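# Put bottles on ledges matching their cap colour

## Task

Set every bottle upright on the wall ledge whose label strip has the same colour as the bottle's cap, so that the bottle's entire base rests on that ledge.

## Robot and tools

Robot: two seven-joint arms, left_arm and right_arm, each ending in a two-finger gripper. Equal joint values on both arms give mirrored postures. A loose object may occasionally get a brief push from outside. Knocking anything out of the work area, or a hard hit or squeeze between the two arms (including one gripper closing on the other's fingers), ends the scene badly.

Frame: one scene frame for all numbers. Origin on the plane z = 0, under the midpoint between the arm bases, which sit 0.70 m above it. +z is up, +x is forward (the direction both arms face), and left_arm is on the +y side; arm names do not match image left and right. Reported hand positions and orientations may be off by a few centimetres, more at long reach.

Gripper axes: fingers point along the gripper's +z; they open and close along its y. end_effector_position is the spot between the finger pads when closed, just under 1 cm behind the tips. Closing pushes the fingertips about 17 mm further out along +z, mostly while the pads are still more than 70 mm apart.

Row format (used by execute_actions and move): 16 plain numbers covering both arms, even if only one moves: x, y, z, qw, qx, qy, qz, opening for left_arm, then the same eight for right_arm. x, y, z is an absolute target position in metres for that gripper's end_effector_position; qw, qx, qy, qz is an absolute target orientation quaternion, w first, both in the scene frame. Opening runs from -1 (closed) to +1 (fully open, 0.145 m); it is a commanded value, not an offset. A full close takes at least about 0.5 s. To keep an orientation, repeat the same quaternion rather than copying the drifting reported one. An arm meant to stay put should get, every call, the full pose from the last result before it stopped, plus its intended opening; commanding the measured pose can also relax a press. A 0 opening is a real command, so resend the current one to leave a gripper unchanged.

execute_actions(actions, cameras): actions is a list of actions; each action is a list of up to 15 rows, one per 1/30 s step, and a short list repeats its last row to fill 15 steps (0.5 s). An action is rejected for both arms if any target lies more than 0.6 m from that gripper's current position along any of the gripper's own axes; the whole call is rejected if an action is malformed or the first one fails this check against the latest reported state. An empty list just reports state and images. cameras selects images: omitted, null or ["all"] gives all; [] gives none; an unknown name voids the call. Names: cam_high, cam_low (896x504 each).

move(target, speed, blend, opening_speed, blocking, cameras): drives each gripper in a straight line from its Hand target to the absolute pose in target, which is one 16-number row or a list of up to 15 rows (no 0.6 m limit). speed is top path speed in m/s, 0.002 to 1.1, default 0.25, with turning capped at twice that in rad/s; one value or one per target. blend, in metres, rounds corners between listed targets; default 0 stops at each. opening_speed (0.2 or more, per second on the -1..1 scale) ramps the fingers gradually. blocking=false returns after about 0.5 s while the move keeps going; a new move replaces a running one. The paths ignore obstacles and the other arm; grippers lag, stray and may overshoot speed, especially with a straight arm. Faster moves hit harder, and aiming past a contact presses harder. Opening changes in later list targets are applied only once everything is at rest there. Paths are cut off after 10 s. The result adds a move: line with the ending (done, off_target, moving, held, fault...) and limits; done means at rest within 3 mm and 2 degrees. held means a check withheld steps or the clearance check stopped the path; limits=paced means a pose was clipped. Neither done nor off_target tells you about contact.

wait(seconds 0 to 10, cameras): lets time pass holding the last commands; returns early if a running move ends. stop(cameras): brakes a running move (needs room). zoom_image(camera, region [x0, y0, x1, y1] pixels from top-left, at most 504x504): closer look at the latest image of cam_high or cam_low. read_manual(section) gives licence texts only. finished_scene(scene) ends the scene irreversibly; the bottles must stay correctly placed without the robot.

Controller: each step it limits the commanded orientation to within 32 degrees of the measured one and favours position if both cannot be reached, so one action may fall short; each result's Hand target shows where the arm is heading, so send the rest next time. Large gripper rotations can swing the elbow. The clearance check may block commands bringing a gripper near the other forearm but not gripper-to-gripper contact.

Results: positions, quaternions, Joint positions (last value per arm is finger opening in metres), Joint velocities ("within noise" means still), Joint torques (joints 3 and 4 wrap at ±28 N m; includes arm weight and friction), Tool commands, grip_measured on the -1..1 scale. To hold something, command an opening well under grip_measured; lower squeezes harder (about 10 N per pad, objects up to about 11 cm). Closing fast can squeeze too hard. execute_actions results also list some step positions.

Heat: holding loads, outstretched arms or pushing at unreachable poses warms motors, even while idle. MOTOR HOT appears at 85 °C; at 100 °C an OVER-TEMPERATURE FAULT stops the arm for 30 to 60 s or more, possibly without warning. The scene keeps running while you write replies, and a running move continues then.

Avoid: dropping bottles or releasing them while moving, slamming or fast contact, hard pushes, tipping things over, arm-to-arm contact.

Each tool is called after "Emit:" in YAML: its name, and indented under it one key for each argument.

## Session

Emit:
execute_actions:
  actions: []

Emit:
zoom_image:
  camera: "cam_high"
  region: [430, 180, 680, 420]

Emit:
zoom_image:
  camera: "cam_low"
  region: [330, 130, 630, 400]

Scene clock: 0.00 s.
left_arm: end_effector_position=(+0.2239, +0.1828, +0.6144) grip_measured=+1.00 end_effector_quat_wxyz=(-0.319, +0.395, -0.515, +0.691) | right_arm: end_effector_position=(+0.4009, -0.1655, +0.3728) grip_measured=+1.00 end_effector_quat_wxyz=(+0.260, +0.265, +0.837, +0.401)
Joint positions: left_arm=[-1.106 0.942 0.535 2.339 -0.48 -0.199 -0.367 0.145] | right_arm=[0.583 0.619 -0.841 0.925 -1.182 -0.496 -0.047 0.145]
Joint velocities: within noise
Joint torques (N m): no reading
Motor temperatures (°C): left_arm=[21 21 22 20 21 23 21] | right_arm=[20 23 22 19 20 19 21]
Hand target: left_arm +0.2239, +0.1828, +0.6144; -0.319, +0.395, -0.515, +0.691 | right_arm +0.4009, -0.1655, +0.3728; +0.260, +0.265, +0.837, +0.401
Tool commands: left_gripper/opening=+1.0 right_gripper/opening=+1.0

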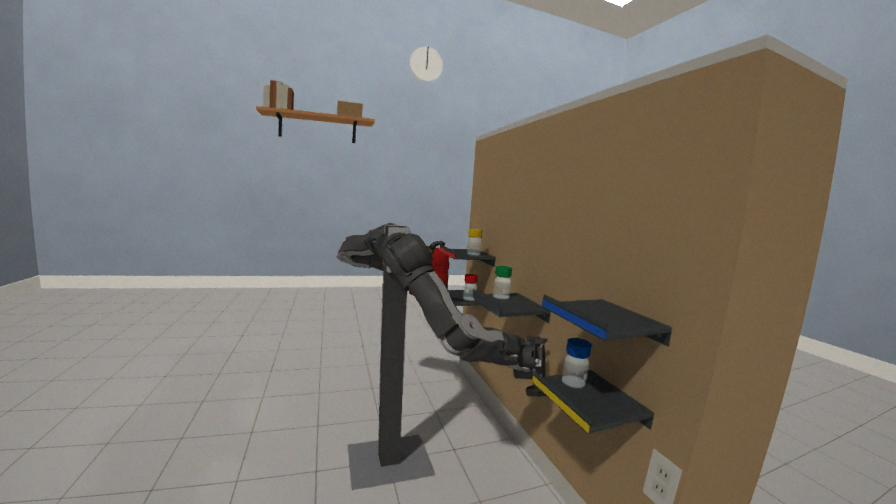

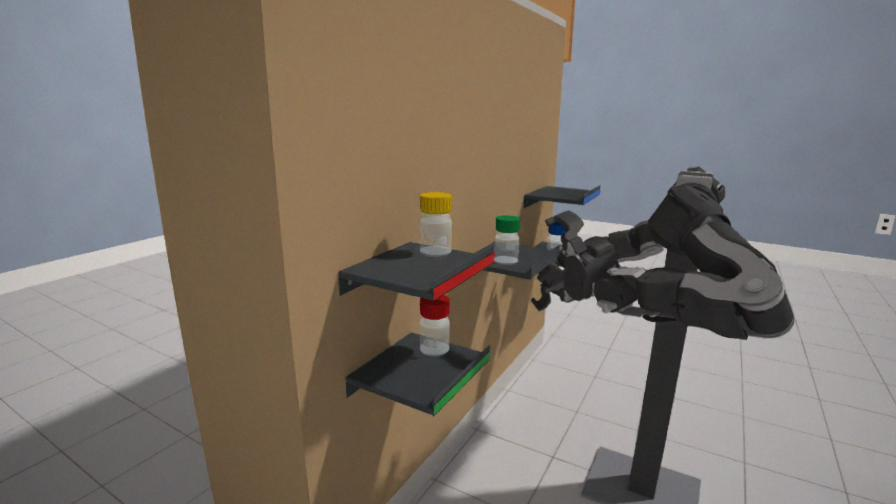

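Scaled by 2.016 from the camera's 896x504 image, which has a finer 1280x720 frame.

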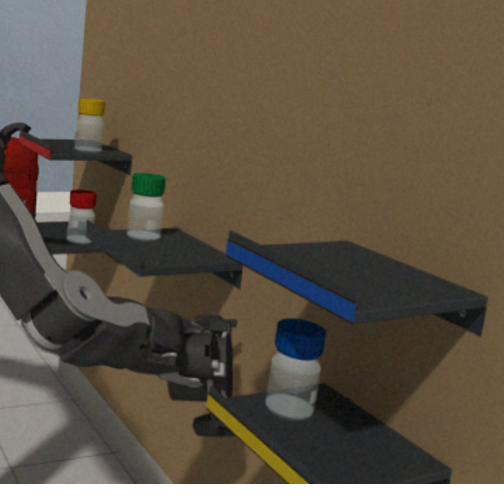

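Scaled by 1.680 from the camera's 896x504 image, which has a finer 1280x720 frame.

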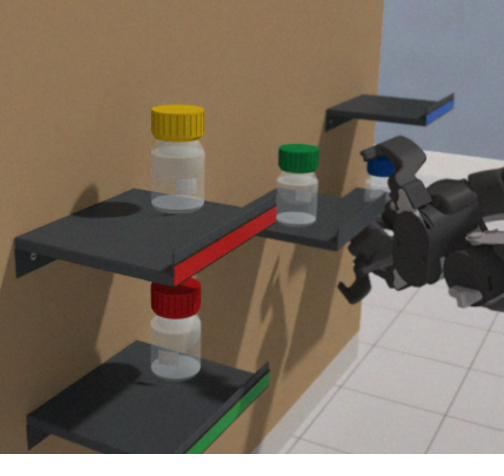

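Emit:
move:
  target:
    - [0.25,0.28,0.62,0,0.7071,0,0.7071,1,0.26,-0.22,0.43,0,0.7071,0,0.7071,1]
    - [0.26,0.334,0.685,0,0.7071,0,0.7071,1,0.25,-0.35,0.493,0,0.7071,0,0.7071,1]
    - [0.388,0.334,0.685,0,0.7071,0,0.7071,1,0.366,-0.352,0.493,0,0.7071,0,0.7071,1]
    - [0.388,0.334,0.685,0,0.7071,0,0.7071,-0.6,0.366,-0.352,0.493,0,0.7071,0,0.7071,-0.6]
  speed: [0.5,0.3,0.25,0.25]
  blend: [0.02,0.01,0,0]
  opening_speed: 2.5

Emit:
zoom_image:
  camera: "cam_high"
  region: [430, 180, 680, 420]

Emit:
zoom_image:
  camera: "cam_low"
  region: [330, 130, 630, 400]

Scene clock: 63.27 s.
left_arm: end_effector_position=(+0.3883, +0.3330, +0.6878) grip_measured=-0.24 end_effector_quat_wxyz=(+0.001, +0.705, -0.002, +0.710) | right_arm: end_effector_position=(+0.3663, -0.3532, +0.4956) grip_measured=-0.25 end_effector_quat_wxyz=(+0.002, +0.704, -0.002, +0.710)
Joint positions: left_arm=[-1.198 1.635 1.132 1.697 1.584 -0.076 -0.181 0.058] | right_arm=[-0.02 0.829 -0.057 1.286 0.863 -0.261 0.172 0.057]
Joint velocities: within noise
Joint torques (N m): left_arm=[4.65 2.49 2.95 0.17 0.07 -0.67 0.04] | right_arm=[3.42 6.53 2.41 2.59 0.19 -0.3 0.1]
Motor temperatures (°C): left_arm=[20 21 23 21 21 23 21] | right_arm=[22 23 23 19 20 19 21]
Hand target: left_arm +0.3880, +0.3340, +0.6849; +0.000, +0.707, +0.000, +0.707 | right_arm +0.3660, -0.3520, +0.4930; +0.000, +0.707, +0.000, +0.707
Off the commanded pose: left_arm 0.003 m, 0 deg | right_arm 0.003 m, 1 deg.
move: done

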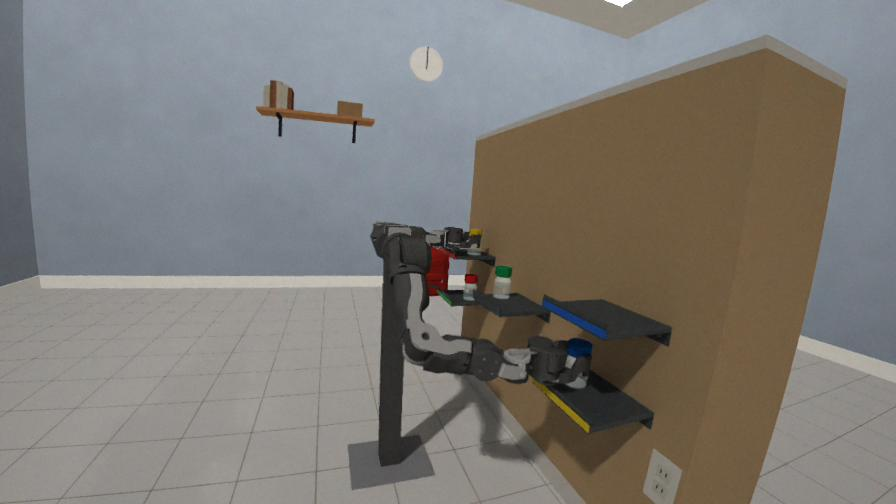

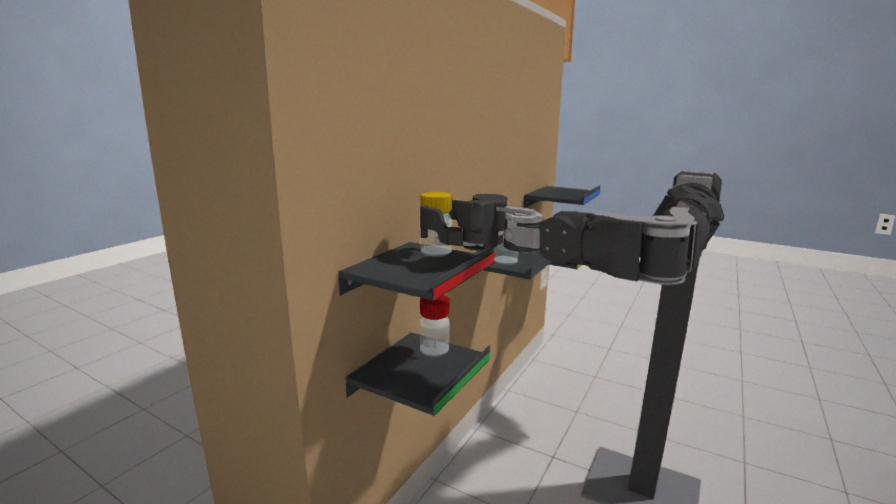

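Scaled by 2.016 from the camera's 896x504 image, which has a finer 1280x720 frame.

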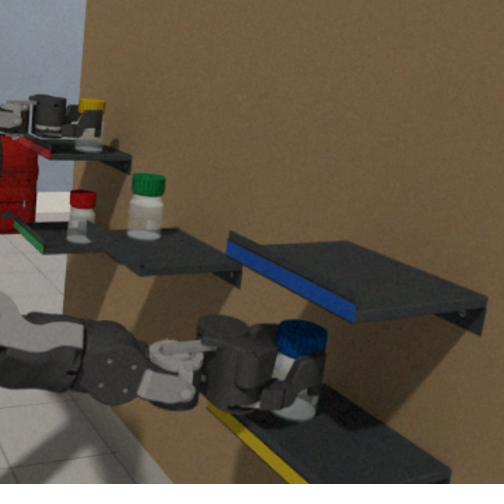

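Scaled by 1.680 from the camera's 896x504 image, which has a finer 1280x720 frame.

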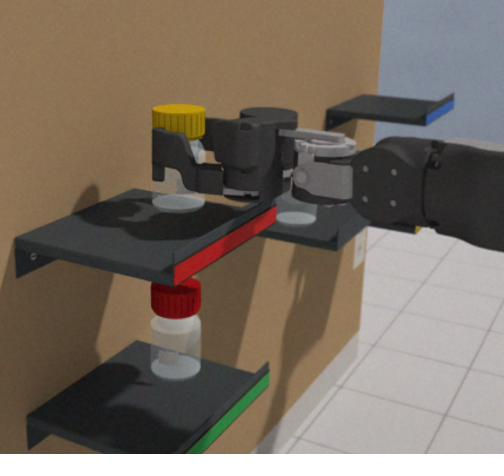

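Emit:
move:
  target:
    - [0.388,0.333,0.733,0,0.7071,0,0.7071,-0.6,0.366,-0.353,0.54,0,0.7071,0,0.7071,-0.6]
    - [0.265,0.33,0.733,0,0.7071,0,0.7071,-0.6,0.25,-0.35,0.54,0,0.7071,0,0.7071,-0.6]
    - [0.26,0.30,0.665,0,0.7071,0,0.7071,-0.6,0.25,-0.36,0.64,0,0.7071,0,0.7071,-0.6]
    - [0.28,0.14,0.65,0,0.7071,0,0.7071,-0.6,0.25,-0.37,0.735,0,0.7071,0,0.7071,-0.6]
    - [0.285,-0.005,0.655,0.092,0.701,-0.092,0.701,-0.6,0.36,-0.40,0.735,0,0.7071,0,0.7071,-0.6]
    - [0.343,-0.045,0.655,0.1228,0.6964,-0.1228,0.6964,-0.6,0.37,-0.40,0.735,0,0.7071,0,0.7071,-0.6]
    - [0.343,-0.045,0.61,0.1228,0.6964,-0.1228,0.6964,-0.6,0.37,-0.40,0.705,0,0.7071,0,0.7071,-0.6]
  speed: 0.25
  blend: [0.01,0.02,0.02,0.02,0.02,0.01,0]

Emit:
zoom_image:
  camera: "cam_high"
  region: [430, 180, 680, 420]

Emit:
zoom_image:
  camera: "cam_low"
  region: [440, 130, 660, 290]

Scene clock: 95.43 s.
left_arm: end_effector_position=(+0.2883, +0.0403, +0.6311) grip_measured=-0.24 end_effector_quat_wxyz=(+0.293, +0.702, -0.315, +0.567) | right_arm: end_effector_position=(+0.3696, -0.4010, +0.7010) grip_measured=-0.25 end_effector_quat_wxyz=(+0.002, +0.713, -0.001, +0.701)
Joint positions: left_arm=[-1.407 2.011 1.177 2.228 1.565 -0.065 -0.188 0.058] | right_arm=[-1.129 1.532 1.182 1.482 1.547 0.067 0.121 0.057]
Joint velocities: within noise
Joint torques (N m): left_arm=[5.26 0.67 2.66 0.57 -0.04 -0.96 0.27] | right_arm=[3.89 4.18 5.27 0.4 0.32 -0.82 0.09]
Motor temperatures (°C): left_arm=[21 21 24 21 21 24 21] | right_arm=[21 24 23 20 20 20 21]
Hand target: left_arm +0.2880, +0.0399, +0.6318; +0.297, +0.699, -0.315, +0.569 | right_arm +0.3699, -0.4000, +0.7050; +0.000, +0.707, +0.000, +0.707
Off the commanded pose: left_arm 0.103 m, 33 deg; orientation clipped | right_arm 0.004 m, 1 deg.
joint read past its limit (left arm) — joint 2 (shoulder roll), upper limit.
joint sent to its limit (left arm) — joint 1 (shoulder pitch), lower limit; joint 2 (shoulder roll), upper limit. The joint targets are off in position and orientation.
move: off_target (left_arm, right_arm); limits=paced

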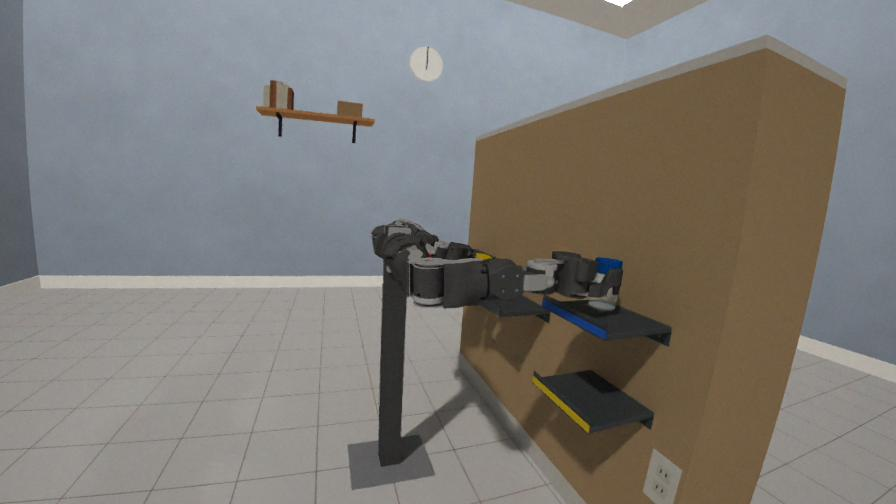

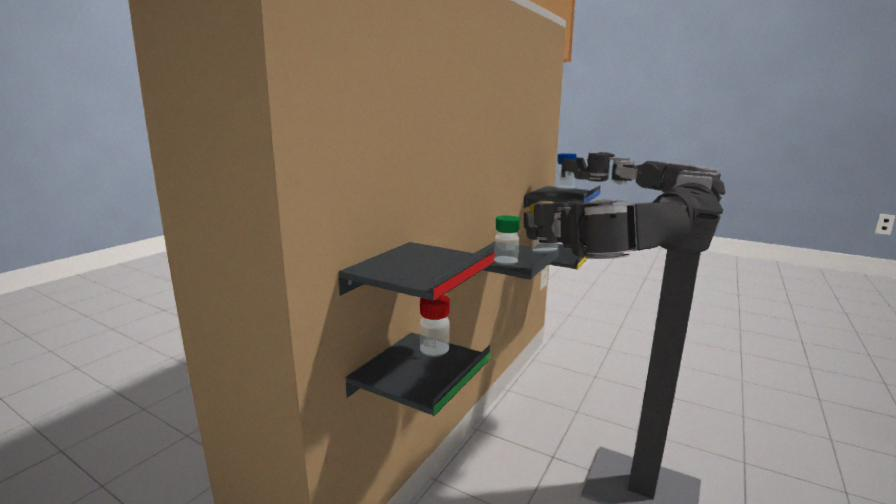

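Scaled by 2.016 from the camera's 896x504 image, which has a finer 1280x720 frame.

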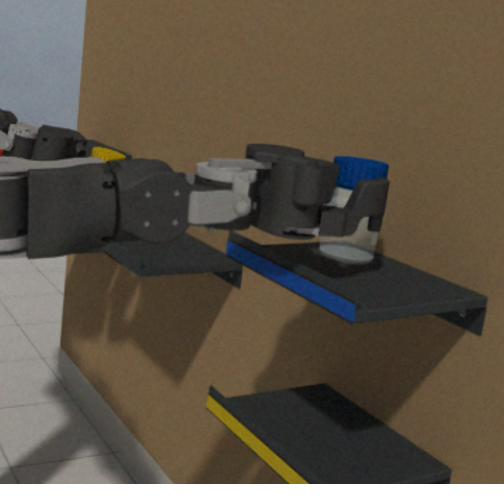

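Scaled by 2.291 from the camera's 896x504 image, which has a finer 1280x720 frame.

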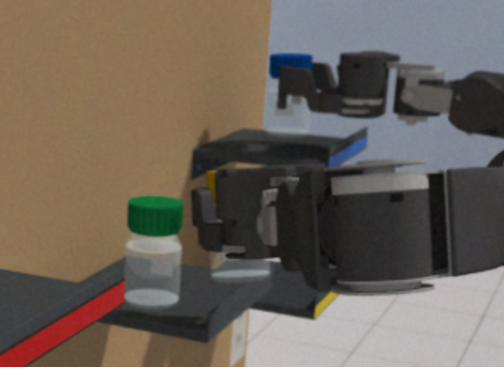

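Emit:
move:
  target:
    - [0.26,0.14,0.645,0.05,0.706,-0.05,0.706,-0.6,0.37,-0.40,0.692,0,0.7071,0,0.7071,-0.6]
    - [0.24,0.28,0.56,0,0.7071,0,0.7071,-0.6,0.37,-0.40,0.687,0,0.7071,0,0.7071,-0.6]
    - [0.25,0.29,0.46,0,0.7071,0,0.7071,-0.6,0.37,-0.40,0.687,0,0.7071,0,0.7071,-0.6]
  speed: 0.25
  blend: [0.02,0.02,0]

Emit:
zoom_image:
  camera: "cam_high"
  region: [430, 180, 680, 420]

Scene clock: 116.73 s.
left_arm: end_effector_position=(+0.2491, +0.2901, +0.4574) grip_measured=-0.24 end_effector_quat_wxyz=(-0.001, +0.712, +0.002, +0.703) | right_arm: end_effector_position=(+0.3696, -0.4010, +0.6879) grip_measured=-0.25 end_effector_quat_wxyz=(+0.002, +0.708, -0.001, +0.707)
Joint positions: left_arm=[-0.611 1.043 -0.269 1.708 0.812 -0.733 -0.348 0.058] | right_arm=[-1.205 1.532 1.182 1.482 1.558 -0.023 0.121 0.057]
Joint velocities: within noise
Joint torques (N m): left_arm=[1.73 4.97 2.35 3.04 -0.1 -0.92 0.19] | right_arm=[3.26 3.52 3.84 0.42 0.29 -0.67 0.05]
Motor temperatures (°C): left_arm=[22 21 24 21 21 25 21] | right_arm=[22 24 24 19 20 20 21]
Hand target: left_arm +0.2499, +0.2899, +0.4599; +0.000, +0.707, +0.000, +0.707 | right_arm +0.3700, -0.4000, +0.6870; +0.000, +0.707, +0.000, +0.707
Off the commanded pose: left_arm 0.003 m, 1 deg | right_arm 0.001 m, 0 deg.
joint sent to its limit (right arm) — joint 5 (forearm roll), upper limit. The joint targets still meet the commanded pose.
move: done

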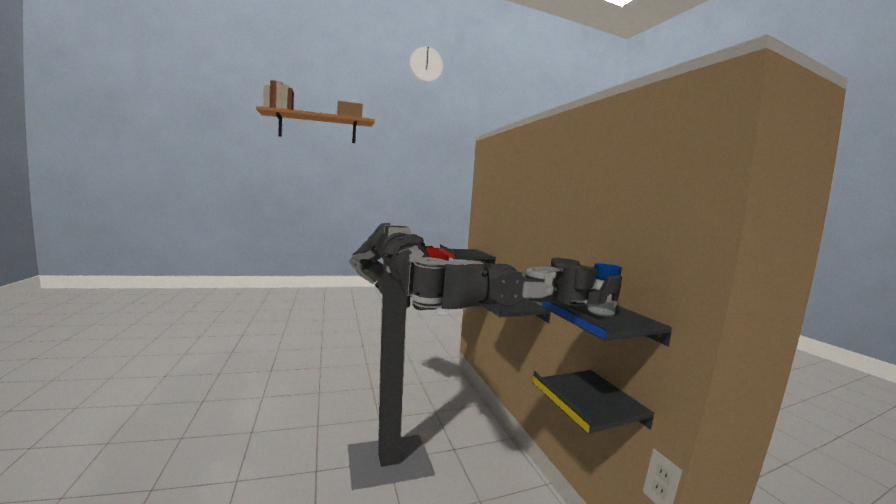

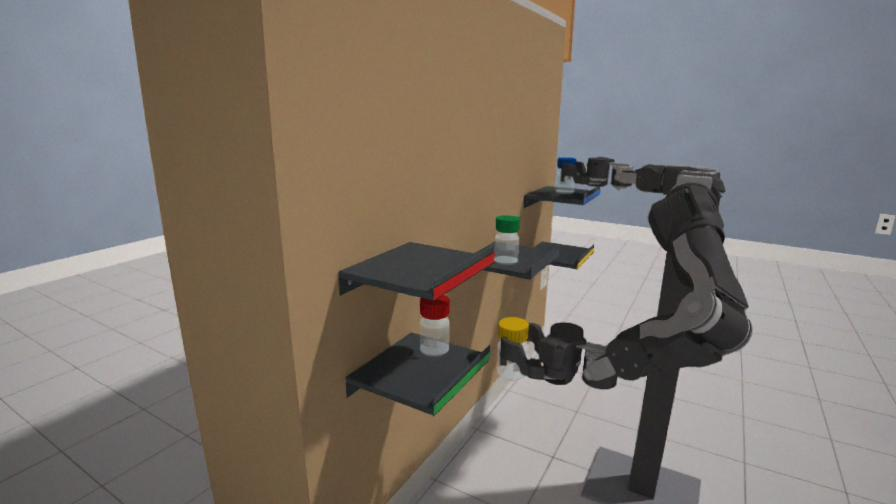

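Scaled by 2.016 from the camera's 896x504 image, which has a finer 1280x720 frame.

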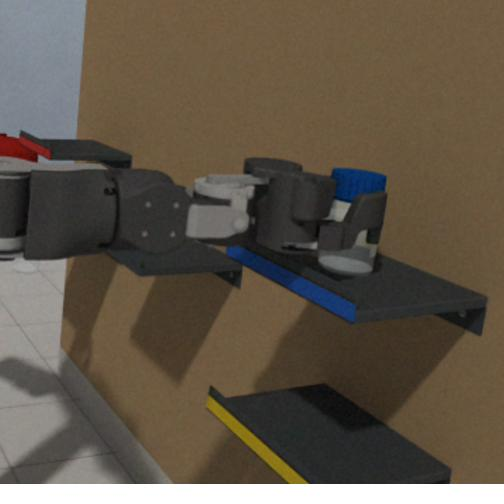

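Emit:
move:
  target:
    - [0.255,0.16,0.55,0,0.7071,0,0.7071,-0.6,0.37,-0.40,0.682,0,0.7071,0,0.7071,-0.6]
    - [0.255,0.16,0.55,0,0.7071,0,0.7071,-0.6,0.37,-0.40,0.684,0,0.7071,0,0.7071,0.3]
    - [0.265,0.04,0.645,0,0.7071,0,0.7071,-0.6,0.27,-0.39,0.69,0,0.7071,0,0.7071,0.3]
    - [0.285,0,0.655,0.092,0.701,-0.092,0.701,-0.6,0.25,-0.37,0.67,0,0.7071,0,0.7071,0.3]
    - [0.343,-0.045,0.65,0.1228,0.6964,-0.1228,0.6964,-0.6,0.25,-0.34,0.57,0,0.7071,0,0.7071,0.3]
    - [0.343,-0.045,0.605,0.1228,0.6964,-0.1228,0.6964,-0.6,0.25,-0.32,0.50,0,0.7071,0,0.7071,0.3]
  speed: [0.25,0.1,0.25,0.2,0.2,0.2]
  blend: [0,0,0.02,0.015,0.01,0]
  opening_speed: 2

Emit:
zoom_image:
  camera: "cam_high"
  region: [430, 210, 680, 350]

Emit:
zoom_image:
  camera: "cam_low"
  region: [440, 130, 660, 290]

Scene clock: 141.23 s.
left_arm: end_effector_position=(+0.3430, -0.0442, +0.6030) grip_measured=-0.24 end_effector_quat_wxyz=(+0.121, +0.700, -0.122, +0.693) | right_arm: end_effector_position=(+0.2501, -0.3193, +0.4992) grip_measured=+0.30 end_effector_quat_wxyz=(-0.002, +0.709, +0.000, +0.705)
Joint positions: left_arm=[0.605 0.203 -1.04 1.898 0.685 0.413 -0.885 0.058] | right_arm=[-0.803 0.813 0.291 1.796 0.868 -0.433 0.036 0.098]
Joint velocities: within noise
Joint torques (N m): left_arm=[7.61 -1.7 1.35 3.96 -0.45 -0.73 0.21] | right_arm=[0.28 3.65 3.58 2.66 0.05 -0.53 -0.02]
Motor temperatures (°C): left_arm=[21 22 24 21 21 25 21] | right_arm=[21 23 24 19 20 20 21]
Hand target: left_arm +0.3430, -0.0450, +0.6051; +0.123, +0.696, -0.123, +0.696 | right_arm +0.2500, -0.3201, +0.4999; +0.000, +0.707, +0.000, +0.707
Off the commanded pose: left_arm 0.002 m, 1 deg | right_arm 0.001 m, 0 deg.
move: done

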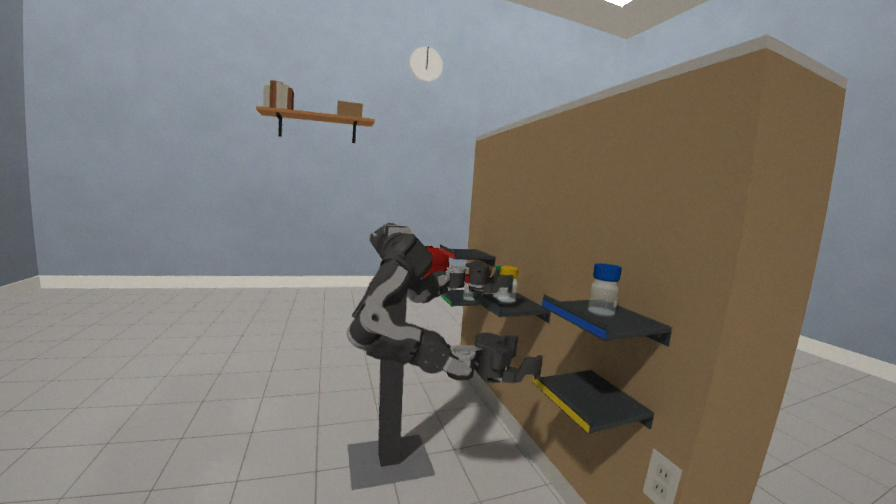

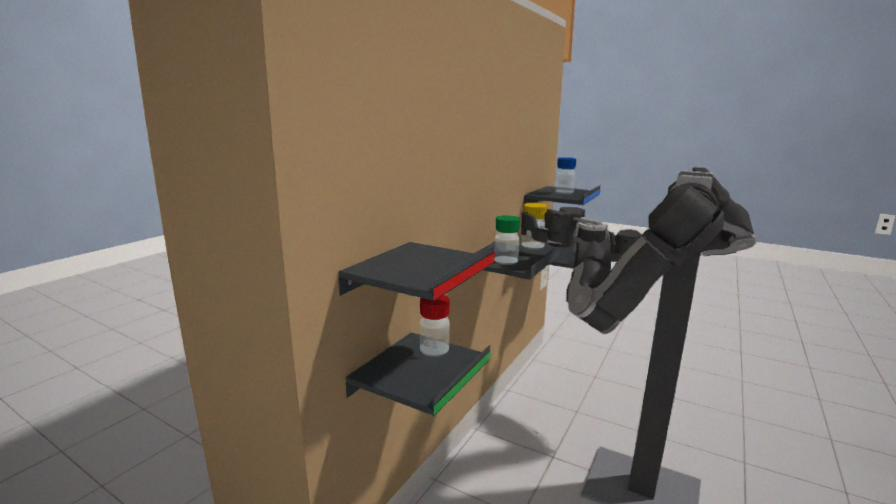

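Scaled by 2.016 from the camera's 896x504 image, which has a finer 1280x720 frame.

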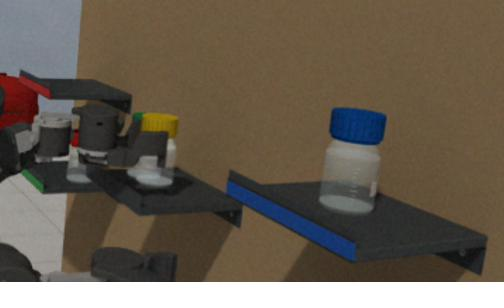

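Scaled by 2.291 from the camera's 896x504 image, which has a finer 1280x720 frame.

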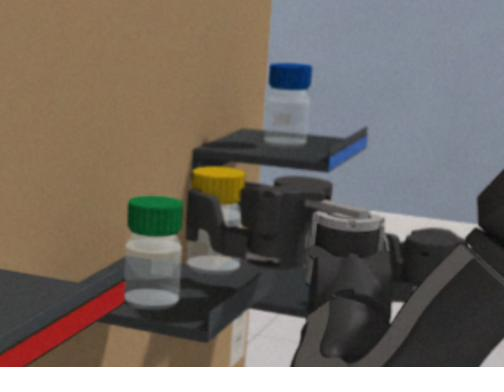

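Emit:
move:
  target:
    - [0.343,-0.045,0.589,0.1228,0.6964,-0.1228,0.6964,-0.6,0.25,-0.32,0.5,0,0.7071,0,0.7071,0.3]
    - [0.343,-0.045,0.591,0.1228,0.6964,-0.1228,0.6964,0.05,0.25,-0.32,0.5,0,0.7071,0,0.7071,0.3]
    - [0.26,-0.014,0.595,0.1228,0.6964,-0.1228,0.6964,0.05,0.25,-0.32,0.5,0,0.7071,0,0.7071,0.3]
    - [0.255,0.14,0.55,0,0.7071,0,0.7071,1,0.25,-0.19,0.54,0,0.7071,0,0.7071,0.3]
    - [0.25,0.33,0.488,0,0.7071,0,0.7071,1,0.26,-0.06,0.592,0,0.7071,0,0.7071,0.3]
  speed: [0.05,0.1,0.2,0.25,0.25]
  blend: [0,0,0,0.02,0]
  opening_speed: 1.5

Emit:
zoom_image:
  camera: "cam_high"
  region: [430, 230, 600, 340]

Emit:
zoom_image:
  camera: "cam_low"
  region: [400, 130, 660, 380]

Scene clock: 178.50 s.
left_arm: end_effector_position=(+0.2506, +0.3300, +0.4891) grip_measured=+1.00 end_effector_quat_wxyz=(-0.001, +0.706, +0.000, +0.708) | right_arm: end_effector_position=(+0.2596, -0.0590, +0.5937) grip_measured=+0.30 end_effector_quat_wxyz=(-0.004, +0.705, +0.000, +0.709)
Joint positions: left_arm=[-0.852 1.18 0.006 1.71 1.047 -0.788 -0.182 0.145] | right_arm=[-0.204 0.131 -0.731 2.343 -0.045 0.525 -0.71 0.098]
Joint velocities: within noise
Joint torques (N m): left_arm=[1.54 4.1 1.74 1.77 0.12 -0.62 0.23] | right_arm=[1.12 -1.28 0.21 3.19 -0.31 -0.21 -0.09]
Motor temperatures (°C): left_arm=[23 21 23 22 22 25 21] | right_arm=[21 23 23 20 20 20 21]
Hand target: left_arm +0.2500, +0.3300, +0.4879; +0.000, +0.707, +0.000, +0.707 | right_arm +0.2600, -0.0600, +0.5919; +0.000, +0.707, +0.000, +0.707
Off the commanded pose: left_arm 0.001 m, 0 deg | right_arm 0.002 m, 1 deg.
joint read past its limit (left arm) — joint 6 (wrist pitch), lower limit.
joint sent to its limit (left arm) — joint 6 (wrist pitch), lower limit. The joint targets still meet the commanded pose.
move: done; blend cut to 0 m at target 4

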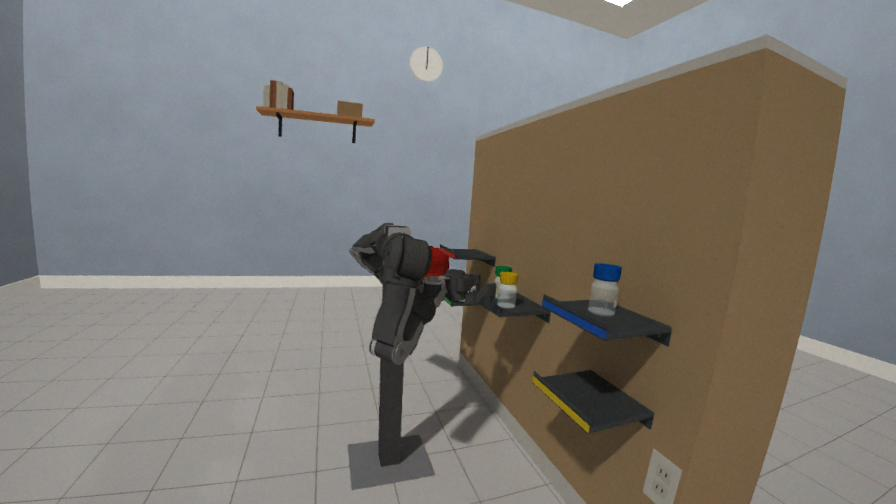

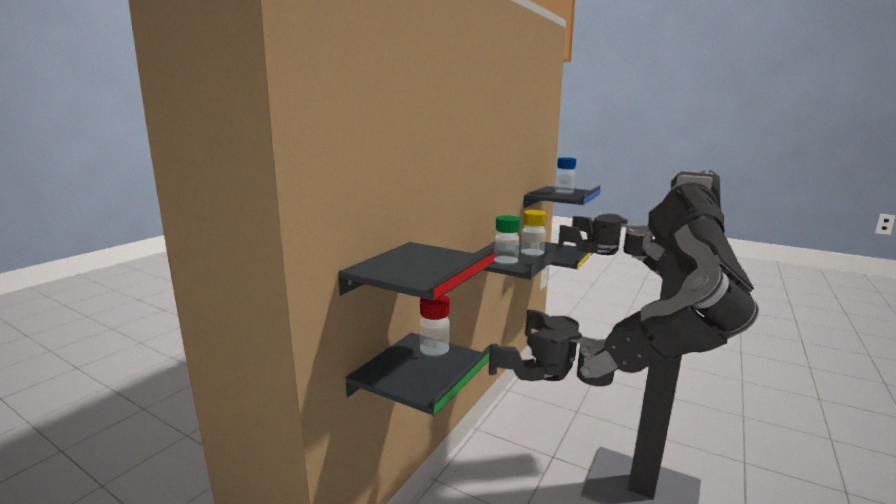

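Scaled by 2.965 from the camera's 896x504 image, which has a finer 1280x720 frame.

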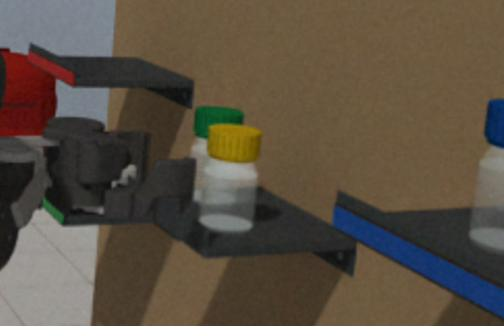

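Scaled by 1.938 from the camera's 896x504 image, which has a finer 1280x720 frame.

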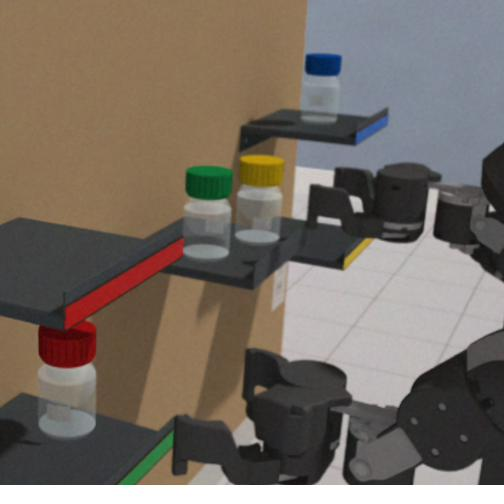

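Emit:
move:
  target:
    - [0.387,0.342,0.489,0,0.7071,0,0.7071,1,0.337,-0.046,0.592,0,0.7071,0,0.7071,0.3]
    - [0.387,0.342,0.489,0,0.7071,0,0.7071,-0.6,0.337,-0.046,0.592,0,0.7071,0,0.7071,-0.6]
    - [0.387,0.342,0.535,0,0.7071,0,0.7071,-0.6,0.337,-0.046,0.64,0,0.7071,0,0.7071,-0.6]
    - [0.25,0.34,0.535,0,0.7071,0,0.7071,-0.6,0.262,-0.065,0.64,0,0.7071,0,0.7071,-0.6]
  speed: 0.22
  blend: [0,0,0.01,0]
  opening_speed: 2

Emit:
zoom_image:
  camera: "cam_low"
  region: [400, 130, 660, 380]

Scene clock: 200.70 s.
left_arm: end_effector_position=(+0.2502, +0.3408, +0.5340) grip_measured=-0.25 end_effector_quat_wxyz=(-0.002, +0.709, +0.001, +0.705) | right_arm: end_effector_position=(+0.2624, -0.0632, +0.6383) grip_measured=-0.24 end_effector_quat_wxyz=(+0.009, +0.702, -0.009, +0.712)
Joint positions: left_arm=[-1.19 1.126 0.498 1.854 1.141 -0.619 -0.073 0.057] | right_arm=[0.142 0.189 -0.872 2.441 0.313 0.785 -1.116 0.058]
Joint velocities: within noise
Joint torques (N m): left_arm=[1.09 2.33 2.41 2.45 0.09 -0.84 0.23] | right_arm=[2.81 -0.96 0.42 3.03 -0.54 -0.27 -0.18]
Motor temperatures (°C): left_arm=[22 22 23 21 21 25 21] | right_arm=[21 23 23 20 20 20 21]
Hand target: left_arm +0.2500, +0.3400, +0.5350; +0.000, +0.707, +0.000, +0.707 | right_arm +0.2625, -0.0646, +0.6398; +0.012, +0.699, -0.012, +0.715
Off the commanded pose: left_arm 0.001 m, 0 deg | right_arm 0.003 m, 2 deg.
joint read past its limit (right arm) — joint 4 (elbow), upper limit, where the elbow is as bent as it goes.
joint sent to its limit (right arm) — joint 4 (elbow), upper limit, where the elbow is as bent as it goes. The joint targets still meet the commanded pose.
move: done; target 2's new opening was sent with left_arm's hand 0.004 m and 1 deg from that target

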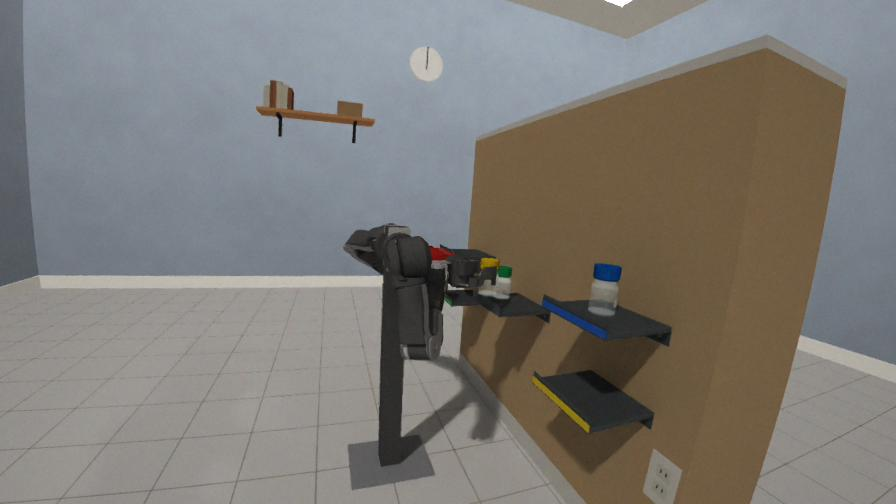

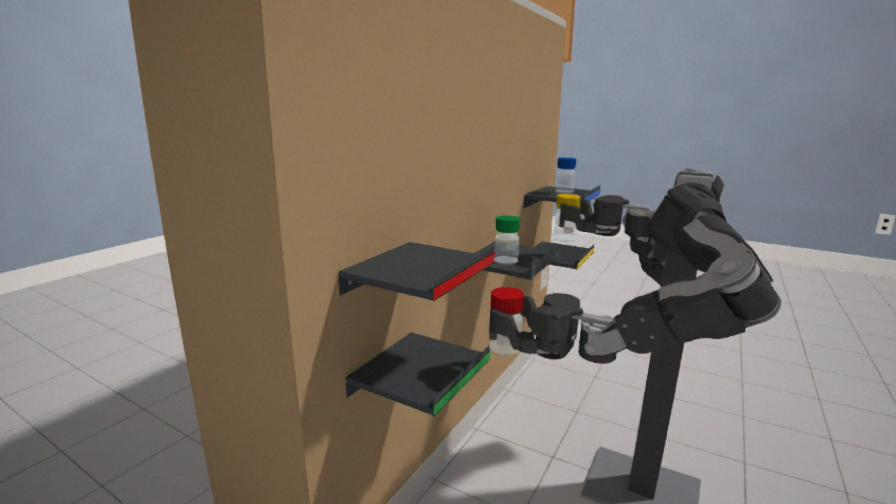

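Scaled by 1.938 from the camera's 896x504 image, which has a finer 1280x720 frame.

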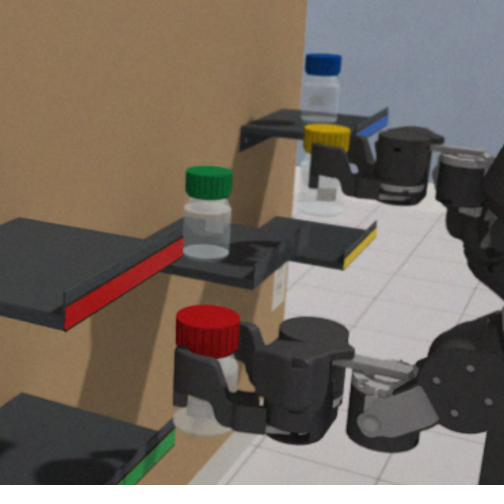

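Emit:
move:
  target:
    - [0.25,0.34,0.64,0,0.7071,0,0.7071,-0.6,0.25,-0.20,0.58,0,0.7071,0,0.7071,-0.6]
    - [0.26,0.345,0.73,0,0.7071,0,0.7071,-0.6,0.25,-0.37,0.54,0,0.7071,0,0.7071,-0.6]
    - [0.385,0.355,0.73,0,0.7071,0,0.7071,-0.6,0.37,-0.40,0.54,0,0.7071,0,0.7071,-0.6]
    - [0.385,0.355,0.70,0,0.7071,0,0.7071,-0.6,0.37,-0.40,0.508,0,0.7071,0,0.7071,-0.6]
    - [0.385,0.355,0.684,0,0.7071,0,0.7071,-0.6,0.37,-0.40,0.490,0,0.7071,0,0.7071,-0.6]
  speed: [0.25,0.25,0.25,0.15,0.05]
  blend: [0.02,0.02,0.01,0,0]

Emit:
zoom_image:
  camera: "cam_high"
  region: [430, 190, 680, 430]

Emit:
zoom_image:
  camera: "cam_low"
  region: [330, 130, 630, 380]

Scene clock: 223.57 s.
left_arm: end_effector_position=(+0.3846, +0.3559, +0.6848) grip_measured=-0.25 end_effector_quat_wxyz=(-0.001, +0.708, +0.002, +0.706) | right_arm: end_effector_position=(+0.3730, -0.3985, +0.4970) grip_measured=-0.24 end_effector_quat_wxyz=(+0.146, +0.816, +0.135, +0.542)
Joint positions: left_arm=[-1.407 1.6 1.351 1.626 1.574 -0.054 -0.089 0.057] | right_arm=[-1.309 1.962 0.385 1.288 1.56 -0.445 -0.152 0.058]
Joint velocities: within noise
Joint torques (N m): left_arm=[4.71 1.89 2.95 0.05 0.03 -0.96 0.17] | right_arm=[4.21 1.6 1.24 -0.95 0.15 0.14 0.07]
Motor temperatures (°C): left_arm=[21 22 24 21 21 25 21] | right_arm=[21 23 22 20 20 20 21]
Hand target: left_arm +0.3850, +0.3551, +0.6839; +0.000, +0.707, +0.000, +0.707 | right_arm +0.3691, -0.3996, +0.4909; +0.146, +0.824, +0.138, +0.530
Off the commanded pose: left_arm 0.001 m, 0 deg | right_arm 0.008 m, 32 deg; orientation clipped.
joint sent to its limit (left arm) — joint 1 (shoulder pitch), lower limit. The joint targets still meet the commanded pose.
joint sent to its limit (right arm) — joint 1 (shoulder pitch), lower limit; joint 5 (forearm roll), upper limit. The joint targets are off in orientation, not in position.
move: off_target (right_arm); limits=paced

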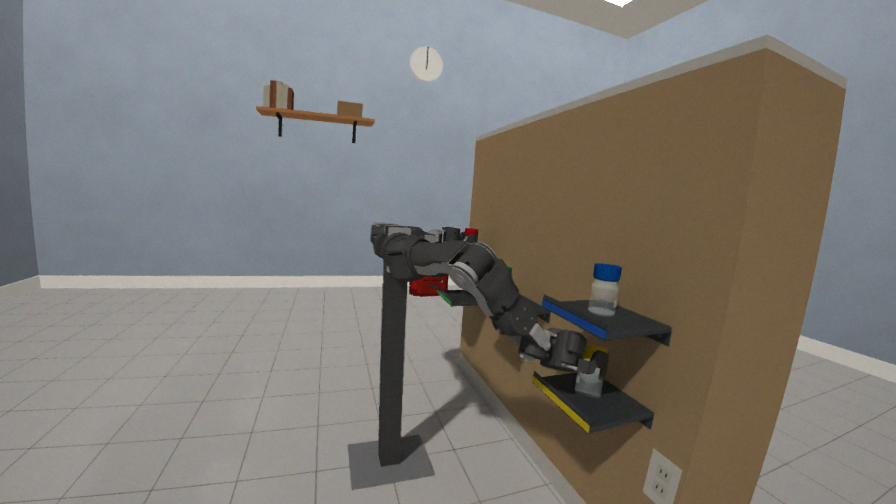

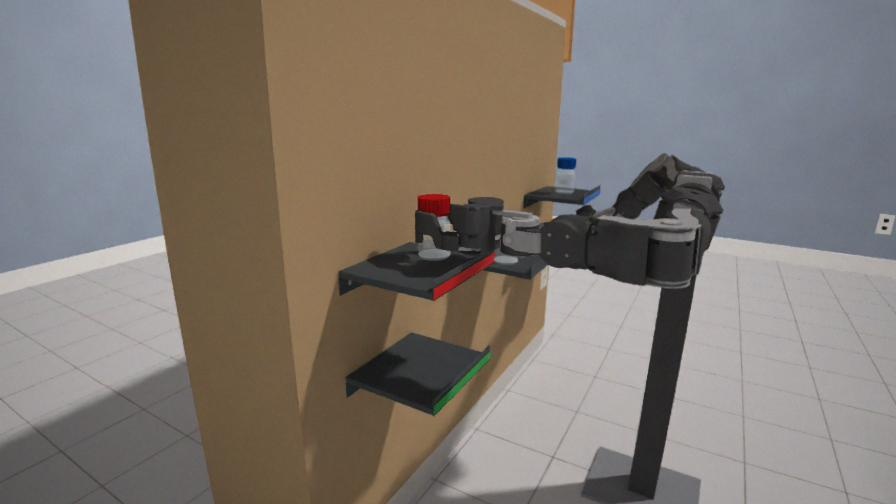

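Scaled by 2.016 from the camera's 896x504 image, which has a finer 1280x720 frame.

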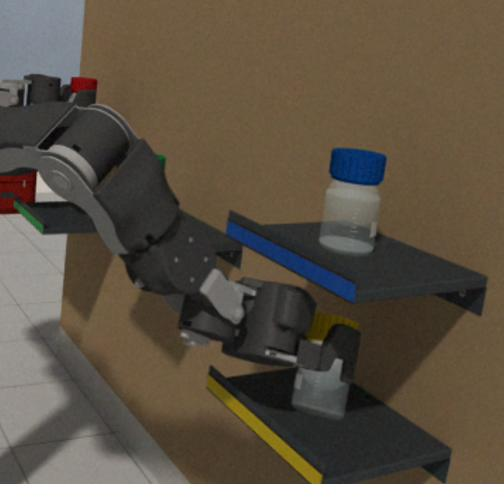

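Scaled by 1.680 from the camera's 896x504 image, which has a finer 1280x720 frame.

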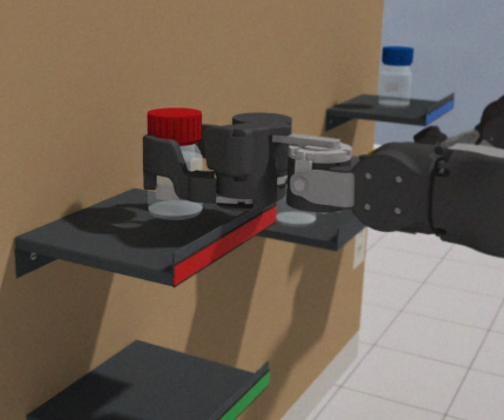

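Emit:
move:
  target:
    - [0.385,0.355,0.679,0,0.7071,0,0.7071,-0.6,0.365,-0.40,0.535,0.146,0.824,0.138,0.53,-0.6]
    - [0.385,0.355,0.681,0,0.7071,0,0.7071,0.3,0.365,-0.40,0.535,0.146,0.824,0.138,0.53,-0.6]
    - [0.27,0.345,0.688,0,0.7071,0,0.7071,0.3,0.24,-0.34,0.53,0.1,0.78,0.1,0.61,-0.6]
    - [0.25,0.31,0.58,0,0.7071,0,0.7071,0.3,0.235,-0.29,0.46,0,0.7071,0,0.7071,-0.6]
    - [0.25,0.29,0.47,0,0.7071,0,0.7071,0.3,0.235,-0.29,0.41,0,0.7071,0,0.7071,-0.6]
  speed: [0.08,0.1,0.25,0.25,0.25]
  blend: [0,0,0.02,0.02,0]
  opening_speed: 2

Emit:
zoom_image:
  camera: "cam_high"
  region: [430, 210, 680, 450]

Emit:
zoom_image:
  camera: "cam_low"
  region: [330, 130, 630, 380]

Scene clock: 246.77 s.
left_arm: end_effector_position=(+0.2504, +0.2909, +0.4708) grip_measured=+0.30 end_effector_quat_wxyz=(-0.002, +0.707, +0.002, +0.707) | right_arm: end_effector_position=(+0.2344, -0.2914, +0.4077) grip_measured=-0.24 end_effector_quat_wxyz=(+0.002, +0.712, -0.002, +0.702)
Joint positions: left_arm=[-0.682 1.016 -0.144 1.759 0.809 -0.682 -0.31 0.098] | right_arm=[-0.568 0.531 0.07 1.456 0.608 -0.613 0.14 0.058]
Joint velocities: within noise
Joint torques (N m): left_arm=[1.44 4.42 1.29 2.8 -0.04 -0.68 0.22] | right_arm=[0.67 3.44 2.09 3.34 0.17 -0.82 0.15]
Motor temperatures (°C): left_arm=[22 21 24 21 21 26 21] | right_arm=[22 23 23 20 20 20 21]
Hand target: left_arm +0.2499, +0.2901, +0.4699; +0.000, +0.707, +0.000, +0.707 | right_arm +0.2350, -0.2901, +0.4100; +0.000, +0.707, +0.000, +0.707
Off the commanded pose: left_arm 0.001 m, 0 deg | right_arm 0.003 m, 1 deg.
move: done

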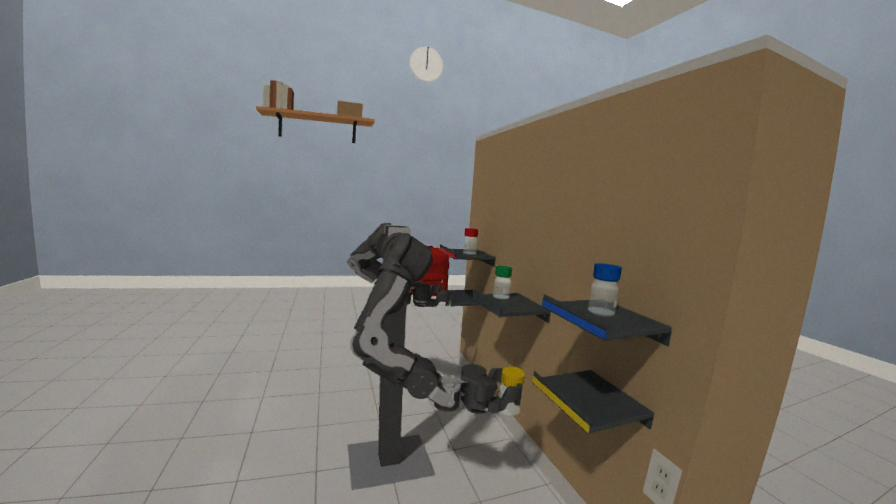

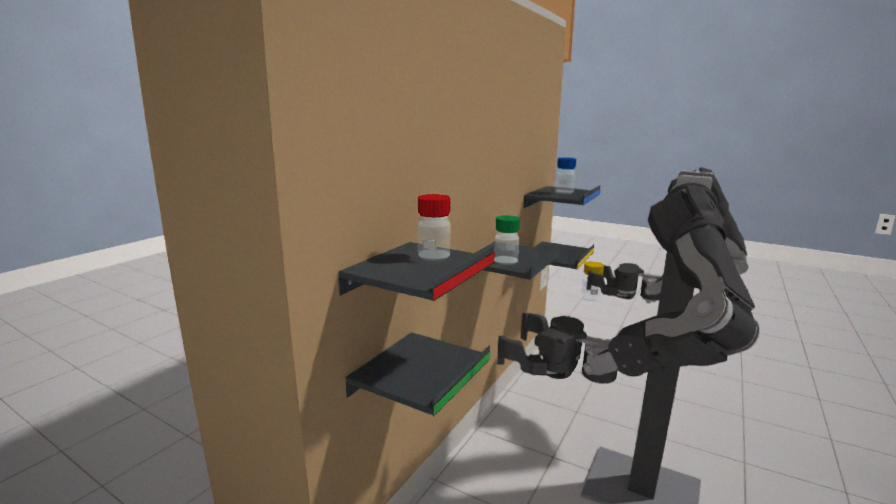

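Scaled by 2.016 from the camera's 896x504 image, which has a finer 1280x720 frame.

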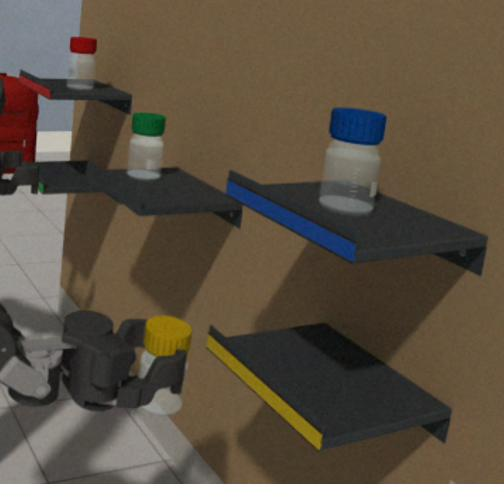

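Scaled by 1.680 from the camera's 896x504 image, which has a finer 1280x720 frame.

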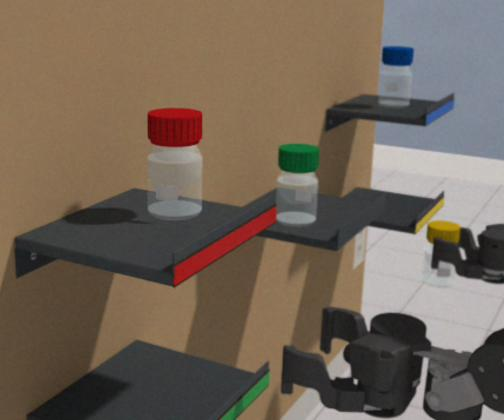

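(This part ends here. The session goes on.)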